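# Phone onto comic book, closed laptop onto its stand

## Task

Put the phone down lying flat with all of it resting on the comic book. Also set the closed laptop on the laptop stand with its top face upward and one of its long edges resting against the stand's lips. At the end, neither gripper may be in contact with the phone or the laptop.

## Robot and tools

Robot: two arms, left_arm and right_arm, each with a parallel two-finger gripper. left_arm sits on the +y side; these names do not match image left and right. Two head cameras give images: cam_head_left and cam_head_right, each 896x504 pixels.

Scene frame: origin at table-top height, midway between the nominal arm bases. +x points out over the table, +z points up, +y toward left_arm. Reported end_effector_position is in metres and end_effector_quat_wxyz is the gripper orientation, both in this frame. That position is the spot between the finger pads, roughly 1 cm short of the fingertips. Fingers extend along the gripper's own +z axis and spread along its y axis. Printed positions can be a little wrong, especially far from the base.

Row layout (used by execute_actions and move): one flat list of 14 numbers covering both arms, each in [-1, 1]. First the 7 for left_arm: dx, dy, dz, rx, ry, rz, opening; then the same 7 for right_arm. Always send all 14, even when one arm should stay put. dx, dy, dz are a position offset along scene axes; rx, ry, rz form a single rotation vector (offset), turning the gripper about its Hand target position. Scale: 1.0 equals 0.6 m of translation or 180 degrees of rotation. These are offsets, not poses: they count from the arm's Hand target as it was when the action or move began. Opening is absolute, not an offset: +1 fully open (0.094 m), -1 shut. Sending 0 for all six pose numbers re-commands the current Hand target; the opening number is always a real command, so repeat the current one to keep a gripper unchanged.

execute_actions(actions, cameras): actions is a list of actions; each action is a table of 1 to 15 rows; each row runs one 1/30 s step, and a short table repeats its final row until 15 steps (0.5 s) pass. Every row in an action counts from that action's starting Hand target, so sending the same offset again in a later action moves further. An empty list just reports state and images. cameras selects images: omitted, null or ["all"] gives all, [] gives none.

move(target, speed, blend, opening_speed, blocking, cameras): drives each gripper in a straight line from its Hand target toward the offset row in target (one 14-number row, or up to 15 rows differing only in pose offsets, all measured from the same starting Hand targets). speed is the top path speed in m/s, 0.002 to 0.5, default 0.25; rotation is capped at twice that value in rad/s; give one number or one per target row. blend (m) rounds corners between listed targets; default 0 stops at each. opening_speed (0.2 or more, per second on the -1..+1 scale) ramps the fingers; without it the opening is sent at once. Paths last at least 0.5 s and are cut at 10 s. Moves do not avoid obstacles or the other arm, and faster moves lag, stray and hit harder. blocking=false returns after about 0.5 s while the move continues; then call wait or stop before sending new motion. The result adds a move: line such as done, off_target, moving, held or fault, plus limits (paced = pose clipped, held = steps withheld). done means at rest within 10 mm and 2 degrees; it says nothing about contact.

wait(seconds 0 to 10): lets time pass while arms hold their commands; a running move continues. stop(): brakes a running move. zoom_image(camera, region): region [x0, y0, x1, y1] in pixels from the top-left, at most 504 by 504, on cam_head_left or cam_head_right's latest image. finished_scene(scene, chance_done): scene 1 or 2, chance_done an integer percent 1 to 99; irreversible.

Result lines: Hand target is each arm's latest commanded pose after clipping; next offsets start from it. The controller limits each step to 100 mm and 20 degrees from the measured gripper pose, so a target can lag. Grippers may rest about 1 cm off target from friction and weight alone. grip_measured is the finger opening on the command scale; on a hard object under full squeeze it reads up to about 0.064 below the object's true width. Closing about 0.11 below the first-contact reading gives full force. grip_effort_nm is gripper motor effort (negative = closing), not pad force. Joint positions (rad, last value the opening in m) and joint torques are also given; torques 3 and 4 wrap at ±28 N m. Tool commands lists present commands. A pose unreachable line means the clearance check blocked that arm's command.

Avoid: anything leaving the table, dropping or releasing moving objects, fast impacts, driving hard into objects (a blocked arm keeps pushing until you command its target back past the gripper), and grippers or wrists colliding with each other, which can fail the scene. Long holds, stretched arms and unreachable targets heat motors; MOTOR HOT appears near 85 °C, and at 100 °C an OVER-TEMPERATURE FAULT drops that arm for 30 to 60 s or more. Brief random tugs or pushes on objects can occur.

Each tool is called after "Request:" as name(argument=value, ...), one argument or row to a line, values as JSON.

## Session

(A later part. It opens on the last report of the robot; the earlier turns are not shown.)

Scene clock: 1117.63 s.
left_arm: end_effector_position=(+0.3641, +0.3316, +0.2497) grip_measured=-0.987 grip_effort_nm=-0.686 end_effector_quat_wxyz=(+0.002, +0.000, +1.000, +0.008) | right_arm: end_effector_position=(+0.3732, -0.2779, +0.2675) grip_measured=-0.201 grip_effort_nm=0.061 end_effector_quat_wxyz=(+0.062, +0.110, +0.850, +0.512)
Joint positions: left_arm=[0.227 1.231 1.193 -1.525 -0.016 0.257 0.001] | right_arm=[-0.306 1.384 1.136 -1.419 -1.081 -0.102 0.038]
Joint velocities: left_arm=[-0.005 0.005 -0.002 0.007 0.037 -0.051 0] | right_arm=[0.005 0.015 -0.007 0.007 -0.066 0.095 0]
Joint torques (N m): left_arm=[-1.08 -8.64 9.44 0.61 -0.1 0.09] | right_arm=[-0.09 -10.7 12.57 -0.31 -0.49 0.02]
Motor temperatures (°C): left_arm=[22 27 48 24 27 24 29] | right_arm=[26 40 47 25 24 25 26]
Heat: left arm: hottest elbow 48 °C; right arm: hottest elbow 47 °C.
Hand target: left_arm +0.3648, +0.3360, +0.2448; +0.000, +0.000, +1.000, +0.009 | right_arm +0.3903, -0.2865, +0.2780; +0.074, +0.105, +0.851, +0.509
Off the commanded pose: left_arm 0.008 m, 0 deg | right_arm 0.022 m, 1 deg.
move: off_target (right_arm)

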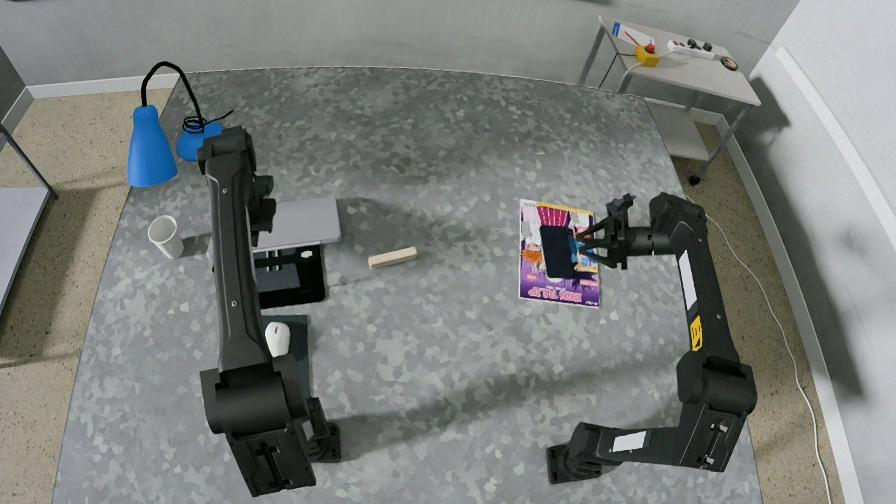

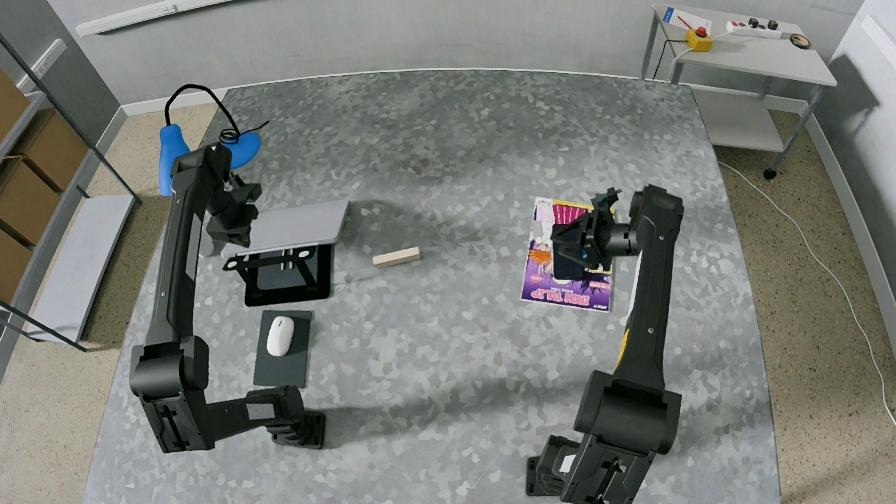

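Request:
move(
  target=[0.03, 0, -0.1, 0, 0, 0, -1, 0, 0, 0, 0, 0, 0, -0.2],
  speed=0.08,
)

Request:
zoom_image(
  camera="cam_head_right",
  region=[190, 180, 360, 310],
)

Request:
zoom_image(
  camera="cam_head_left",
  region=[190, 180, 360, 310],
)

Scene clock: 1123.03 s.
left_arm: end_effector_position=(+0.3810, +0.3360, +0.1906) grip_measured=-0.987 grip_effort_nm=-0.686 end_effector_quat_wxyz=(+0.003, +0.001, +1.000, +0.009) | right_arm: end_effector_position=(+0.3732, -0.2779, +0.2675) grip_measured=-0.201 grip_effort_nm=0.066 end_effector_quat_wxyz=(+0.063, +0.109, +0.850, +0.512)
Joint positions: left_arm=[0.227 1.295 1.092 -1.358 -0.016 0.257 0.001] | right_arm=[-0.306 1.384 1.136 -1.419 -1.081 -0.103 0.038]
Joint velocities: left_arm=[0.005 -0.005 -0.002 0.012 0.022 0.022 0] | right_arm=[-0.015 -0.024 0.007 -0.002 -0.022 0.007 0]
Joint torques (N m): left_arm=[-1.73 -9.88 9.17 0.59 -0.1 -0.05] | right_arm=[-0.03 -10.75 12.57 -0.34 -0.49 0.02]
Motor temperatures (°C): left_arm=[22 27 48 24 27 24 29] | right_arm=[26 39 47 25 24 25 26]
Heat: left arm: hottest elbow 48 °C; right arm: hottest elbow 47 °C.
Hand target: left_arm +0.3822, +0.3351, +0.1848; +0.000, +0.000, +1.000, +0.009 | right_arm +0.3903, -0.2865, +0.2780; +0.074, +0.104, +0.851, +0.509
Off the commanded pose: left_arm 0.006 m, 0 deg | right_arm 0.022 m, 1 deg.
move: off_target (right_arm)

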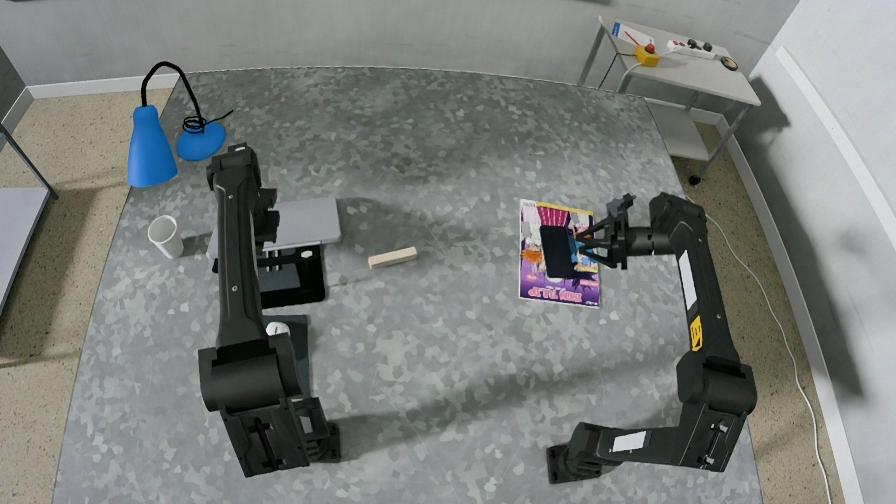

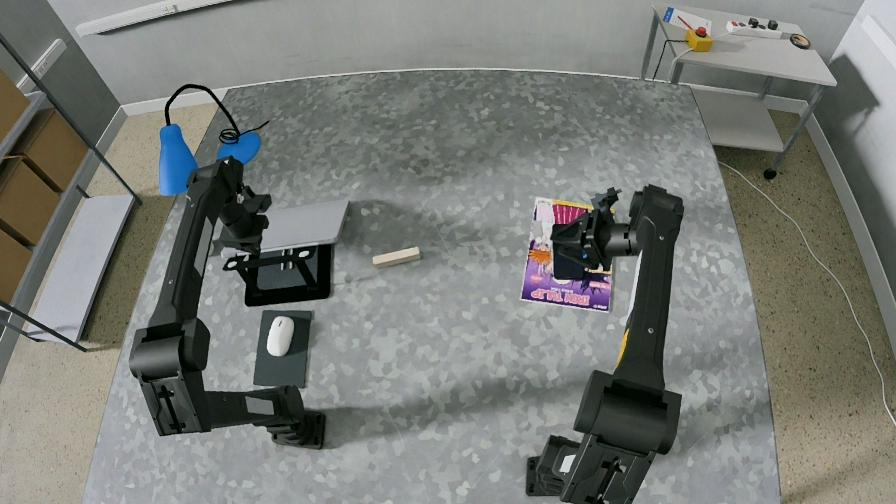

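Scaled by 2.965.

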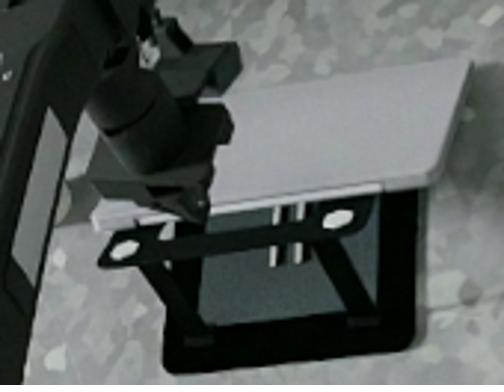

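Scaled by 2.965.

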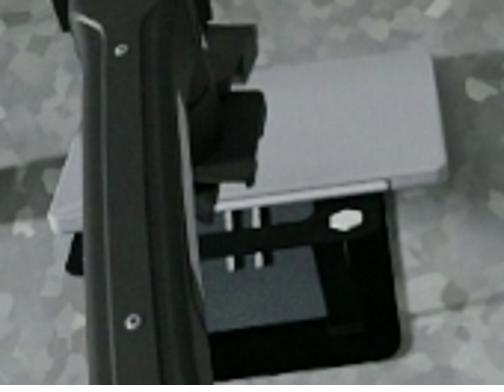

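Request:
move(
  target=[0.042, 0, -0.035, 0, 0, 0, -1, 0, 0, 0, 0, 0, 0, -0.2],
  speed=0.04,
)

Request:
zoom_image(
  camera="cam_head_right",
  region=[190, 180, 360, 310],
)

Request:
zoom_image(
  camera="cam_head_left",
  region=[190, 180, 360, 310],
)

Scene clock: 1130.07 s.
left_arm: end_effector_position=(+0.3998, +0.3379, +0.1641) grip_measured=-0.987 grip_effort_nm=-0.686 end_effector_quat_wxyz=(-0.004, -0.002, +1.000, +0.007) | right_arm: end_effector_position=(+0.3732, -0.2779, +0.2675) grip_measured=-0.201 grip_effort_nm=0.061 end_effector_quat_wxyz=(+0.063, +0.109, +0.850, +0.512)
Joint positions: left_arm=[0.22 1.372 1.092 -1.297 -0.016 0.244 0.001] | right_arm=[-0.306 1.384 1.136 -1.419 -1.081 -0.103 0.038]
Joint velocities: left_arm=[-0.015 -0.015 -0.017 0.012 -0.007 0.007 0] | right_arm=[-0.015 0.015 -0.002 0.002 -0.022 -0.037 -0.001]
Joint torques (N m): left_arm=[-2.32 -10.75 10.54 0.59 -0.08 -0.09] | right_arm=[-0.03 -10.75 12.55 -0.31 -0.48 0.02]
Motor temperatures (°C): left_arm=[22 27 47 24 27 24 29] | right_arm=[26 39 48 25 24 25 26]
Heat: left arm: hottest elbow 47 °C; right arm: hottest elbow 48 °C.
Hand target: left_arm +0.4072, +0.3345, +0.1637; +0.000, +0.000, +1.000, +0.009 | right_arm +0.3903, -0.2865, +0.2780; +0.074, +0.104, +0.851, +0.509
Off the commanded pose: left_arm 0.008 m, 1 deg | right_arm 0.022 m, 1 deg.
move: off_target (right_arm)

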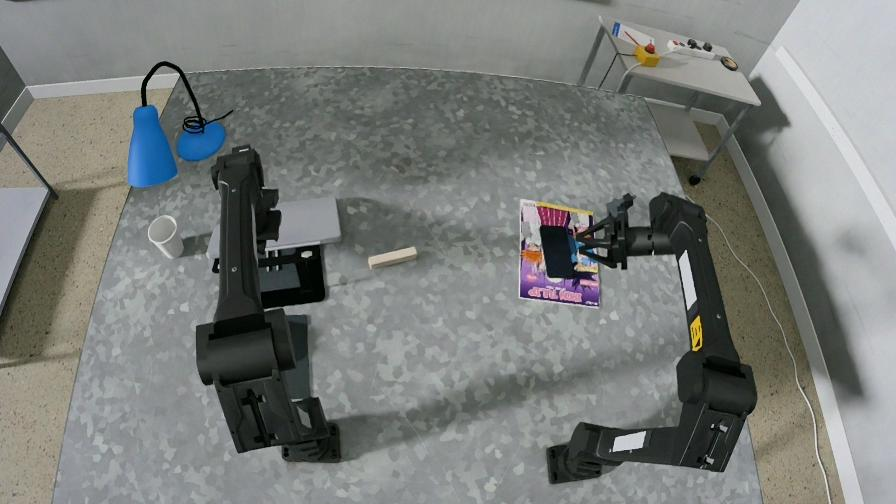

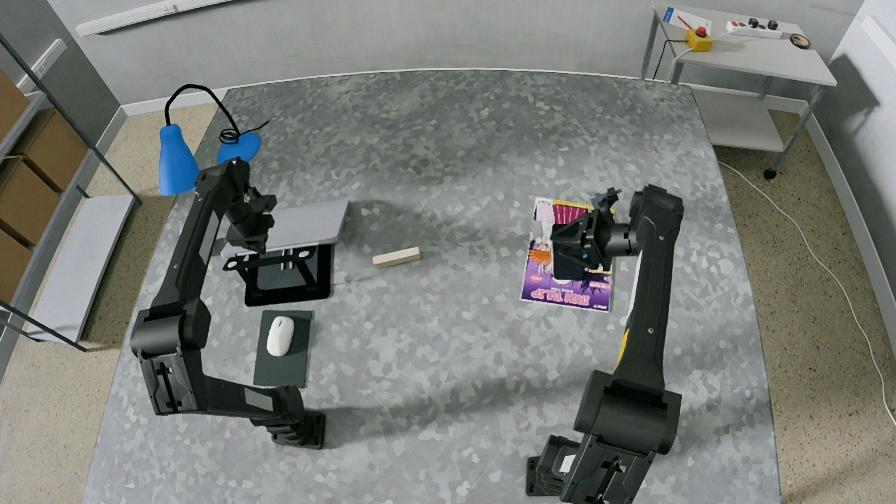

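Scaled by 2.965.

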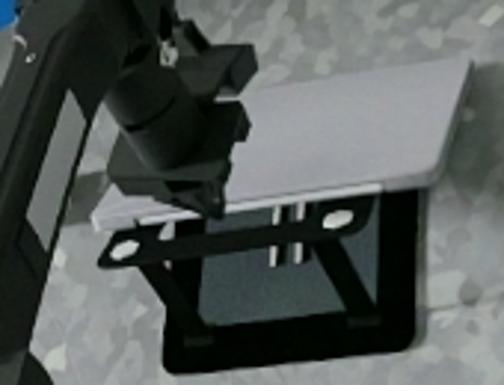

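Scaled by 2.965.

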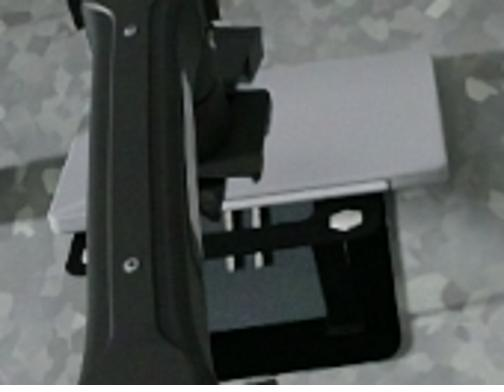

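Request:
move(
  target=[0.04, 0, -0.01, 0, 0, 0, -1, 0, 0, 0, 0, 0, 0, -0.2],
  speed=0.03,
)

Request:
zoom_image(
  camera="cam_head_right",
  region=[190, 180, 360, 310],
)

Request:
zoom_image(
  camera="cam_head_left",
  region=[190, 180, 360, 310],
)

Scene clock: 1134.20 s.
left_arm: end_effector_position=(+0.4060, +0.3339, +0.1420) grip_measured=-0.987 grip_effort_nm=-0.681 end_effector_quat_wxyz=(-0.027, -0.002, +1.000, +0.002) | right_arm: end_effector_position=(+0.3732, -0.2779, +0.2675) grip_measured=-0.201 grip_effort_nm=0.071 end_effector_quat_wxyz=(+0.063, +0.109, +0.850, +0.512)
Joint positions: left_arm=[0.206 1.433 1.092 -1.282 -0.016 0.23 0.001] | right_arm=[-0.306 1.384 1.136 -1.419 -1.081 -0.103 0.038]
Joint velocities: left_arm=[0.005 0.005 0.002 -0.002 -0.081 0.007 0.001] | right_arm=[-0.005 0.005 0.002 -0.002 0.022 -0.051 0]
Joint torques (N m): left_arm=[-3.02 -12.1 14.56 0.73 -0.09 -0.1] | right_arm=[-0.09 -10.75 12.59 -0.34 -0.48 0.02]
Motor temperatures (°C): left_arm=[22 27 48 24 27 24 29] | right_arm=[26 39 48 25 25 25 26]
Heat: left arm: hottest elbow 48 °C; right arm: hottest elbow 48 °C.
Hand target: left_arm +0.4311, +0.3342, +0.1576; +0.000, +0.000, +1.000, +0.009 | right_arm +0.3903, -0.2865, +0.2780; +0.074, +0.104, +0.851, +0.509
Off the commanded pose: left_arm 0.030 m, 3 deg | right_arm 0.022 m, 1 deg.
move: off_target (left_arm, right_arm)

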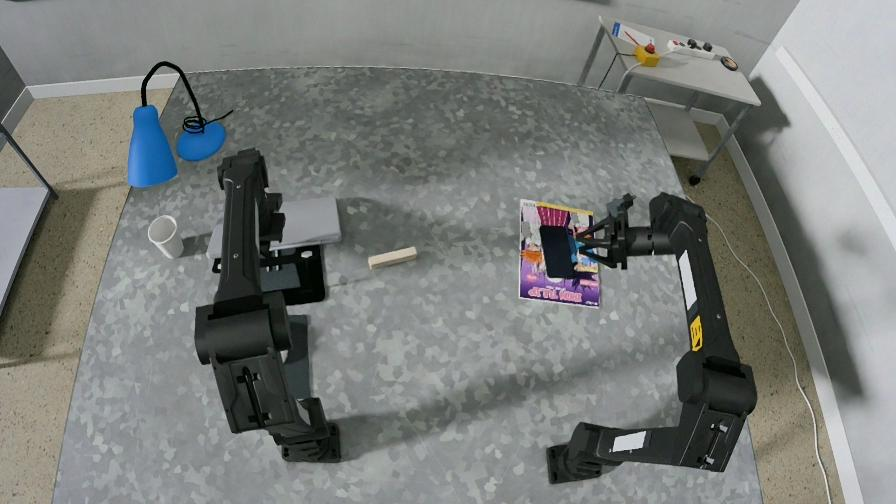

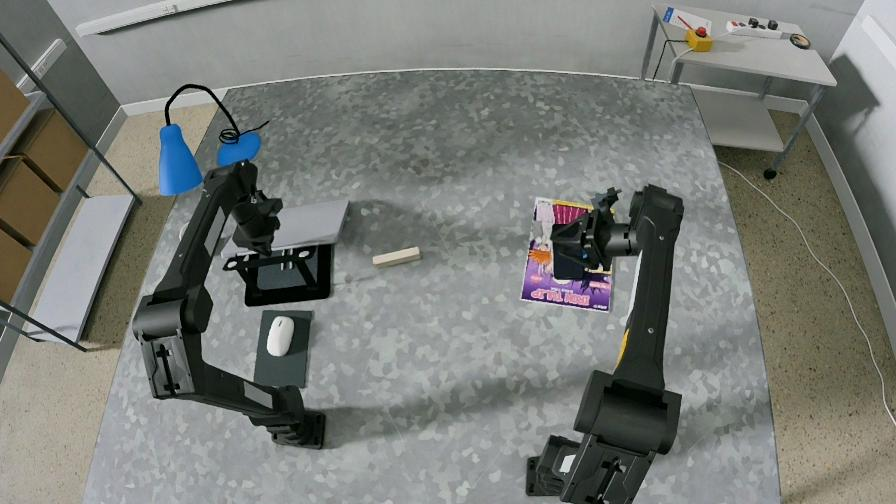

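Scaled by 2.965.

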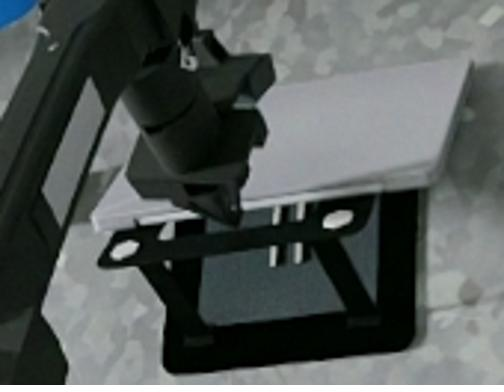

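Scaled by 2.965.

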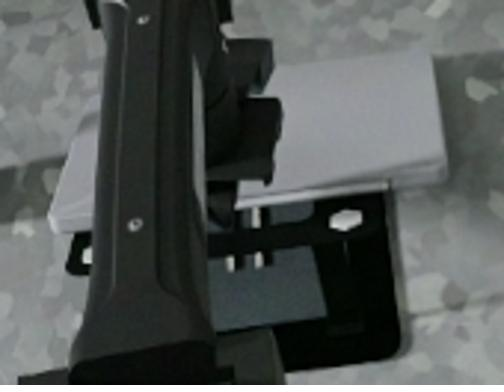

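Request:
move(
  target=[0.045, 0, 0.02, 0, 0, 0, -1, 0, 0, 0, 0, 0, 0, -0.2],
  speed=0.03,
)

Request:
zoom_image(
  camera="cam_head_right",
  region=[190, 180, 360, 310],
)

Request:
zoom_image(
  camera="cam_head_left",
  region=[190, 180, 360, 310],
)

Scene clock: 1138.90 s.
left_arm: end_effector_position=(+0.4344, +0.3347, +0.1505) grip_measured=-0.987 grip_effort_nm=-0.686 end_effector_quat_wxyz=(-0.021, -0.002, +1.000, +0.003) | right_arm: end_effector_position=(+0.3732, -0.2779, +0.2675) grip_measured=-0.201 grip_effort_nm=0.061 end_effector_quat_wxyz=(+0.063, +0.109, +0.850, +0.512)
Joint positions: left_arm=[0.191 1.489 1.176 -1.298 -0.016 0.216 0.001] | right_arm=[-0.306 1.384 1.136 -1.419 -1.081 -0.103 0.038]
Joint velocities: left_arm=[0.005 0.005 -0.002 0.002 0.051 -0.007 0.001] | right_arm=[-0.005 -0.015 0.012 -0.002 -0.007 -0.007 0]
Joint torques (N m): left_arm=[-2.2 -12.45 15.73 -0.13 -0.08 -0.05] | right_arm=[-0.03 -10.75 12.57 -0.32 -0.48 0.02]
Motor temperatures (°C): left_arm=[22 27 48 24 27 24 29] | right_arm=[26 39 48 25 25 24 26]
Heat: left arm: hottest elbow 48 °C; right arm: hottest elbow 48 °C.
Hand target: left_arm +0.4583, +0.3340, +0.1693; +0.000, +0.000, +1.000, +0.009 | right_arm +0.3903, -0.2865, +0.2780; +0.074, +0.104, +0.851, +0.509
Off the commanded pose: left_arm 0.030 m, 3 deg | right_arm 0.022 m, 1 deg.
move: off_target (left_arm, right_arm)

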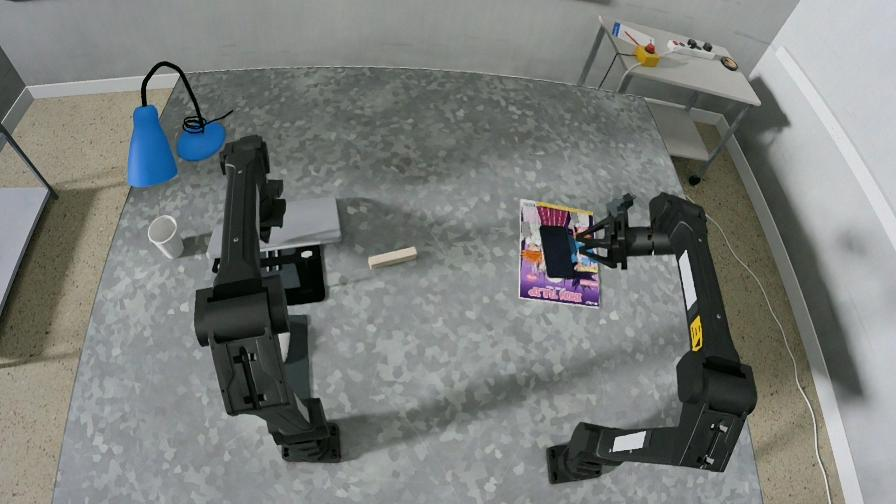

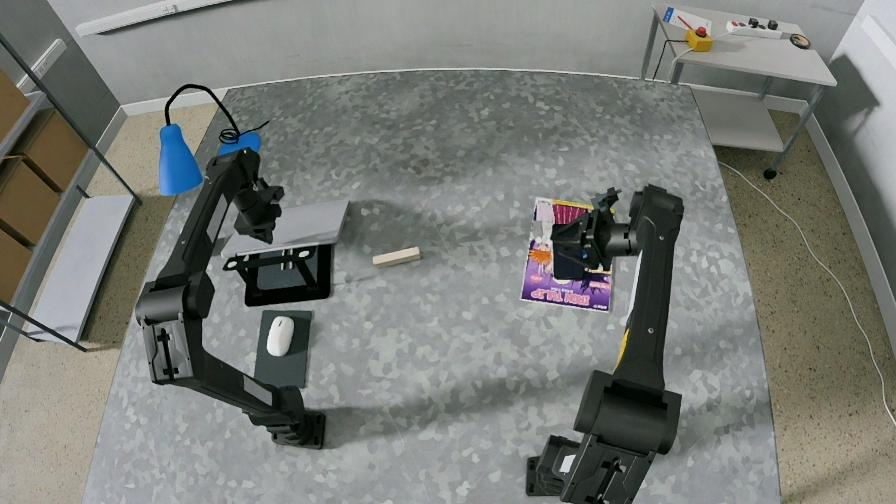

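Scaled by 2.965.

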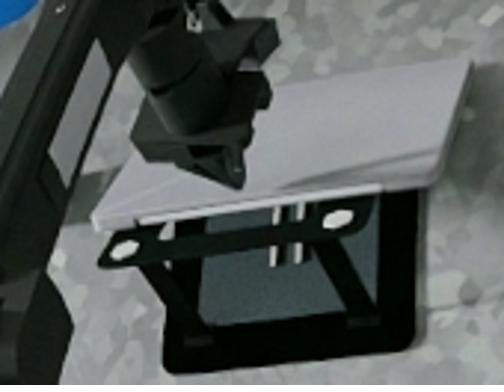

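Scaled by 2.965.

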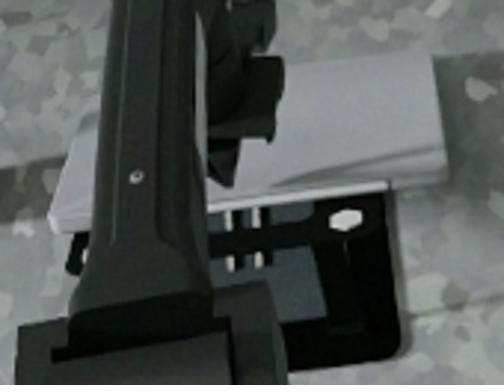

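Request:
move(
  target=[
    [-0.06, 0, 0.1, 0, 0, 0, -1, 0, 0, 0, 0, 0, 0, -0.2],
    [-0.22, -0.1, 0.25, 0, 0, 0, -1, 0, 0, 0, 0, 0, 0, -0.2],
    [-0.4, -0.6, 0.3, 0, 0, 0, -1, 0, 0, 0, 0, 0, 0, -0.2],
  ],
  speed=0.12,
  blend=0.02,
)

Request:
zoom_image(
  camera="cam_head_right",
  region=[190, 180, 360, 310],
)

Request:
zoom_image(
  camera="cam_head_left",
  region=[190, 180, 360, 310],
)

Scene clock: 1147.93 s.
left_arm: end_effector_position=(+0.2125, -0.0115, +0.3273) grip_measured=-0.987 grip_effort_nm=-0.686 end_effector_quat_wxyz=(+0.031, +0.000, +0.999, -0.032) | right_arm: end_effector_position=(+0.3732, -0.2779, +0.2675) grip_measured=-0.201 grip_effort_nm=0.061 end_effector_quat_wxyz=(+0.063, +0.109, +0.850, +0.512)
Joint positions: left_arm=[-0.99 1.111 1.301 -1.672 -0.014 -0.961 0.001] | right_arm=[-0.306 1.384 1.136 -1.419 -1.081 -0.103 0.038]
Joint velocities: left_arm=[-0.005 -0.015 -0.007 -0.002 0.022 -0.037 -0.001] | right_arm=[-0.005 -0.015 -0.002 -0.002 0.022 -0.051 0.001]
Joint torques (N m): left_arm=[-1.61 -6.01 16.65 0.2 0 -0.09] | right_arm=[-0.03 -10.75 12.57 -0.34 -0.48 0.02]
Motor temperatures (°C): left_arm=[22 27 49 24 27 24 29] | right_arm=[26 39 49 25 25 24 26]
Heat: left arm: hottest elbow 49 °C; right arm: hottest elbow 49 °C.
Hand target: left_arm +0.2161, -0.0239, +0.3539; +0.003, -0.001, +1.000, +0.004 | right_arm +0.3903, -0.2865, +0.2780; +0.074, +0.104, +0.851, +0.509
Off the commanded pose: left_arm 0.027 m, 6 deg | right_arm 0.022 m, 1 deg.
joint sent to its limit (left arm) — joint 4 (wrist pitch), lower limit. The joint targets are off in position and orientation.
move: off_target (left_arm, right_arm)

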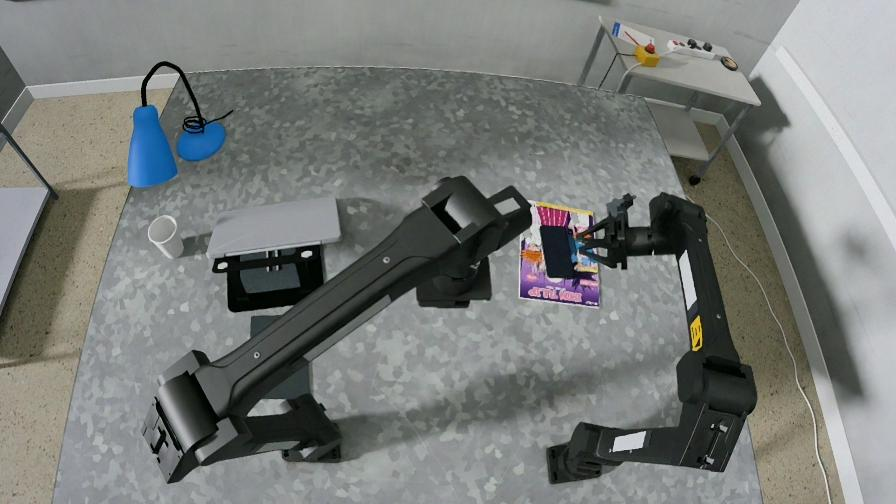

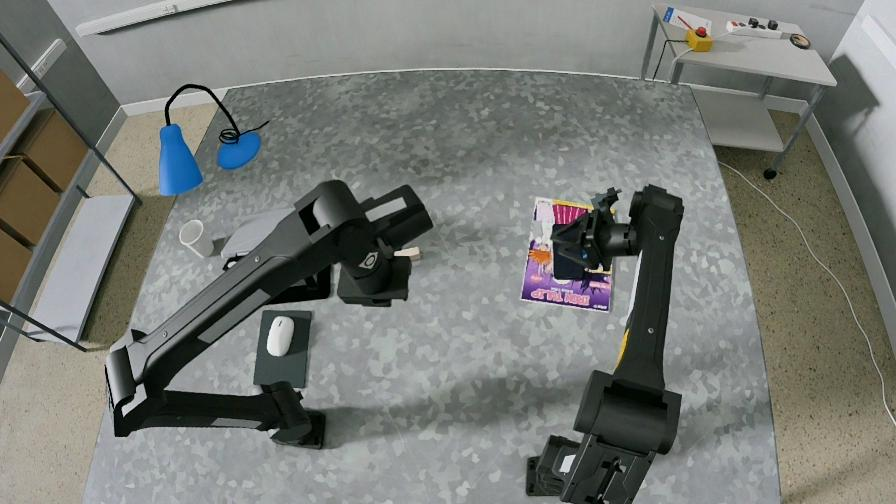

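Scaled by 2.965.

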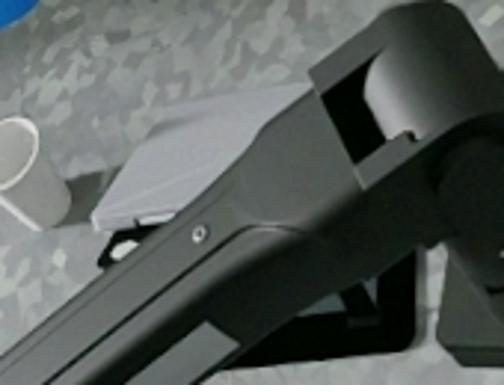

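Scaled by 2.965.

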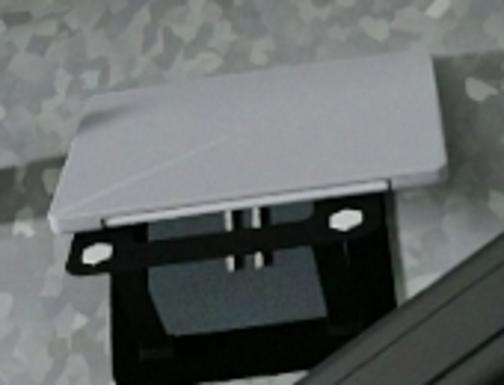

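Request:
zoom_image(
  camera="cam_head_left",
  region=[265, 185, 325, 225],
)

Request:
zoom_image(
  camera="cam_head_left",
  region=[210, 185, 270, 225],
)

Request:
zoom_image(
  camera="cam_head_left",
  region=[500, 190, 630, 320],
)

Scaled by 8.400.

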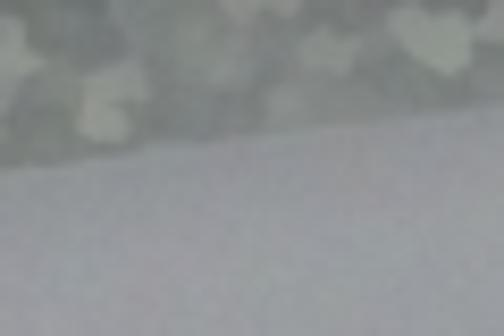

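Scaled by 8.400.

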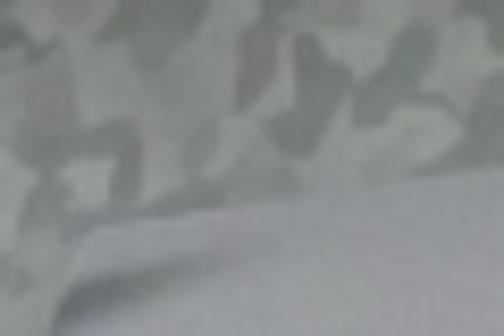

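Scaled by 3.877.

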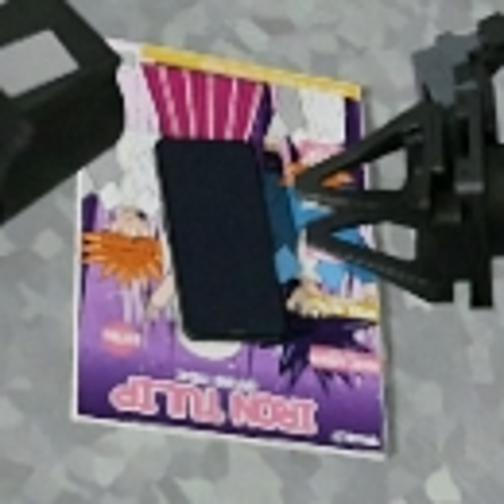

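Request:
finished_scene(
  scene=2,
  chance_done=77,
)

The scene is finished: the task was done.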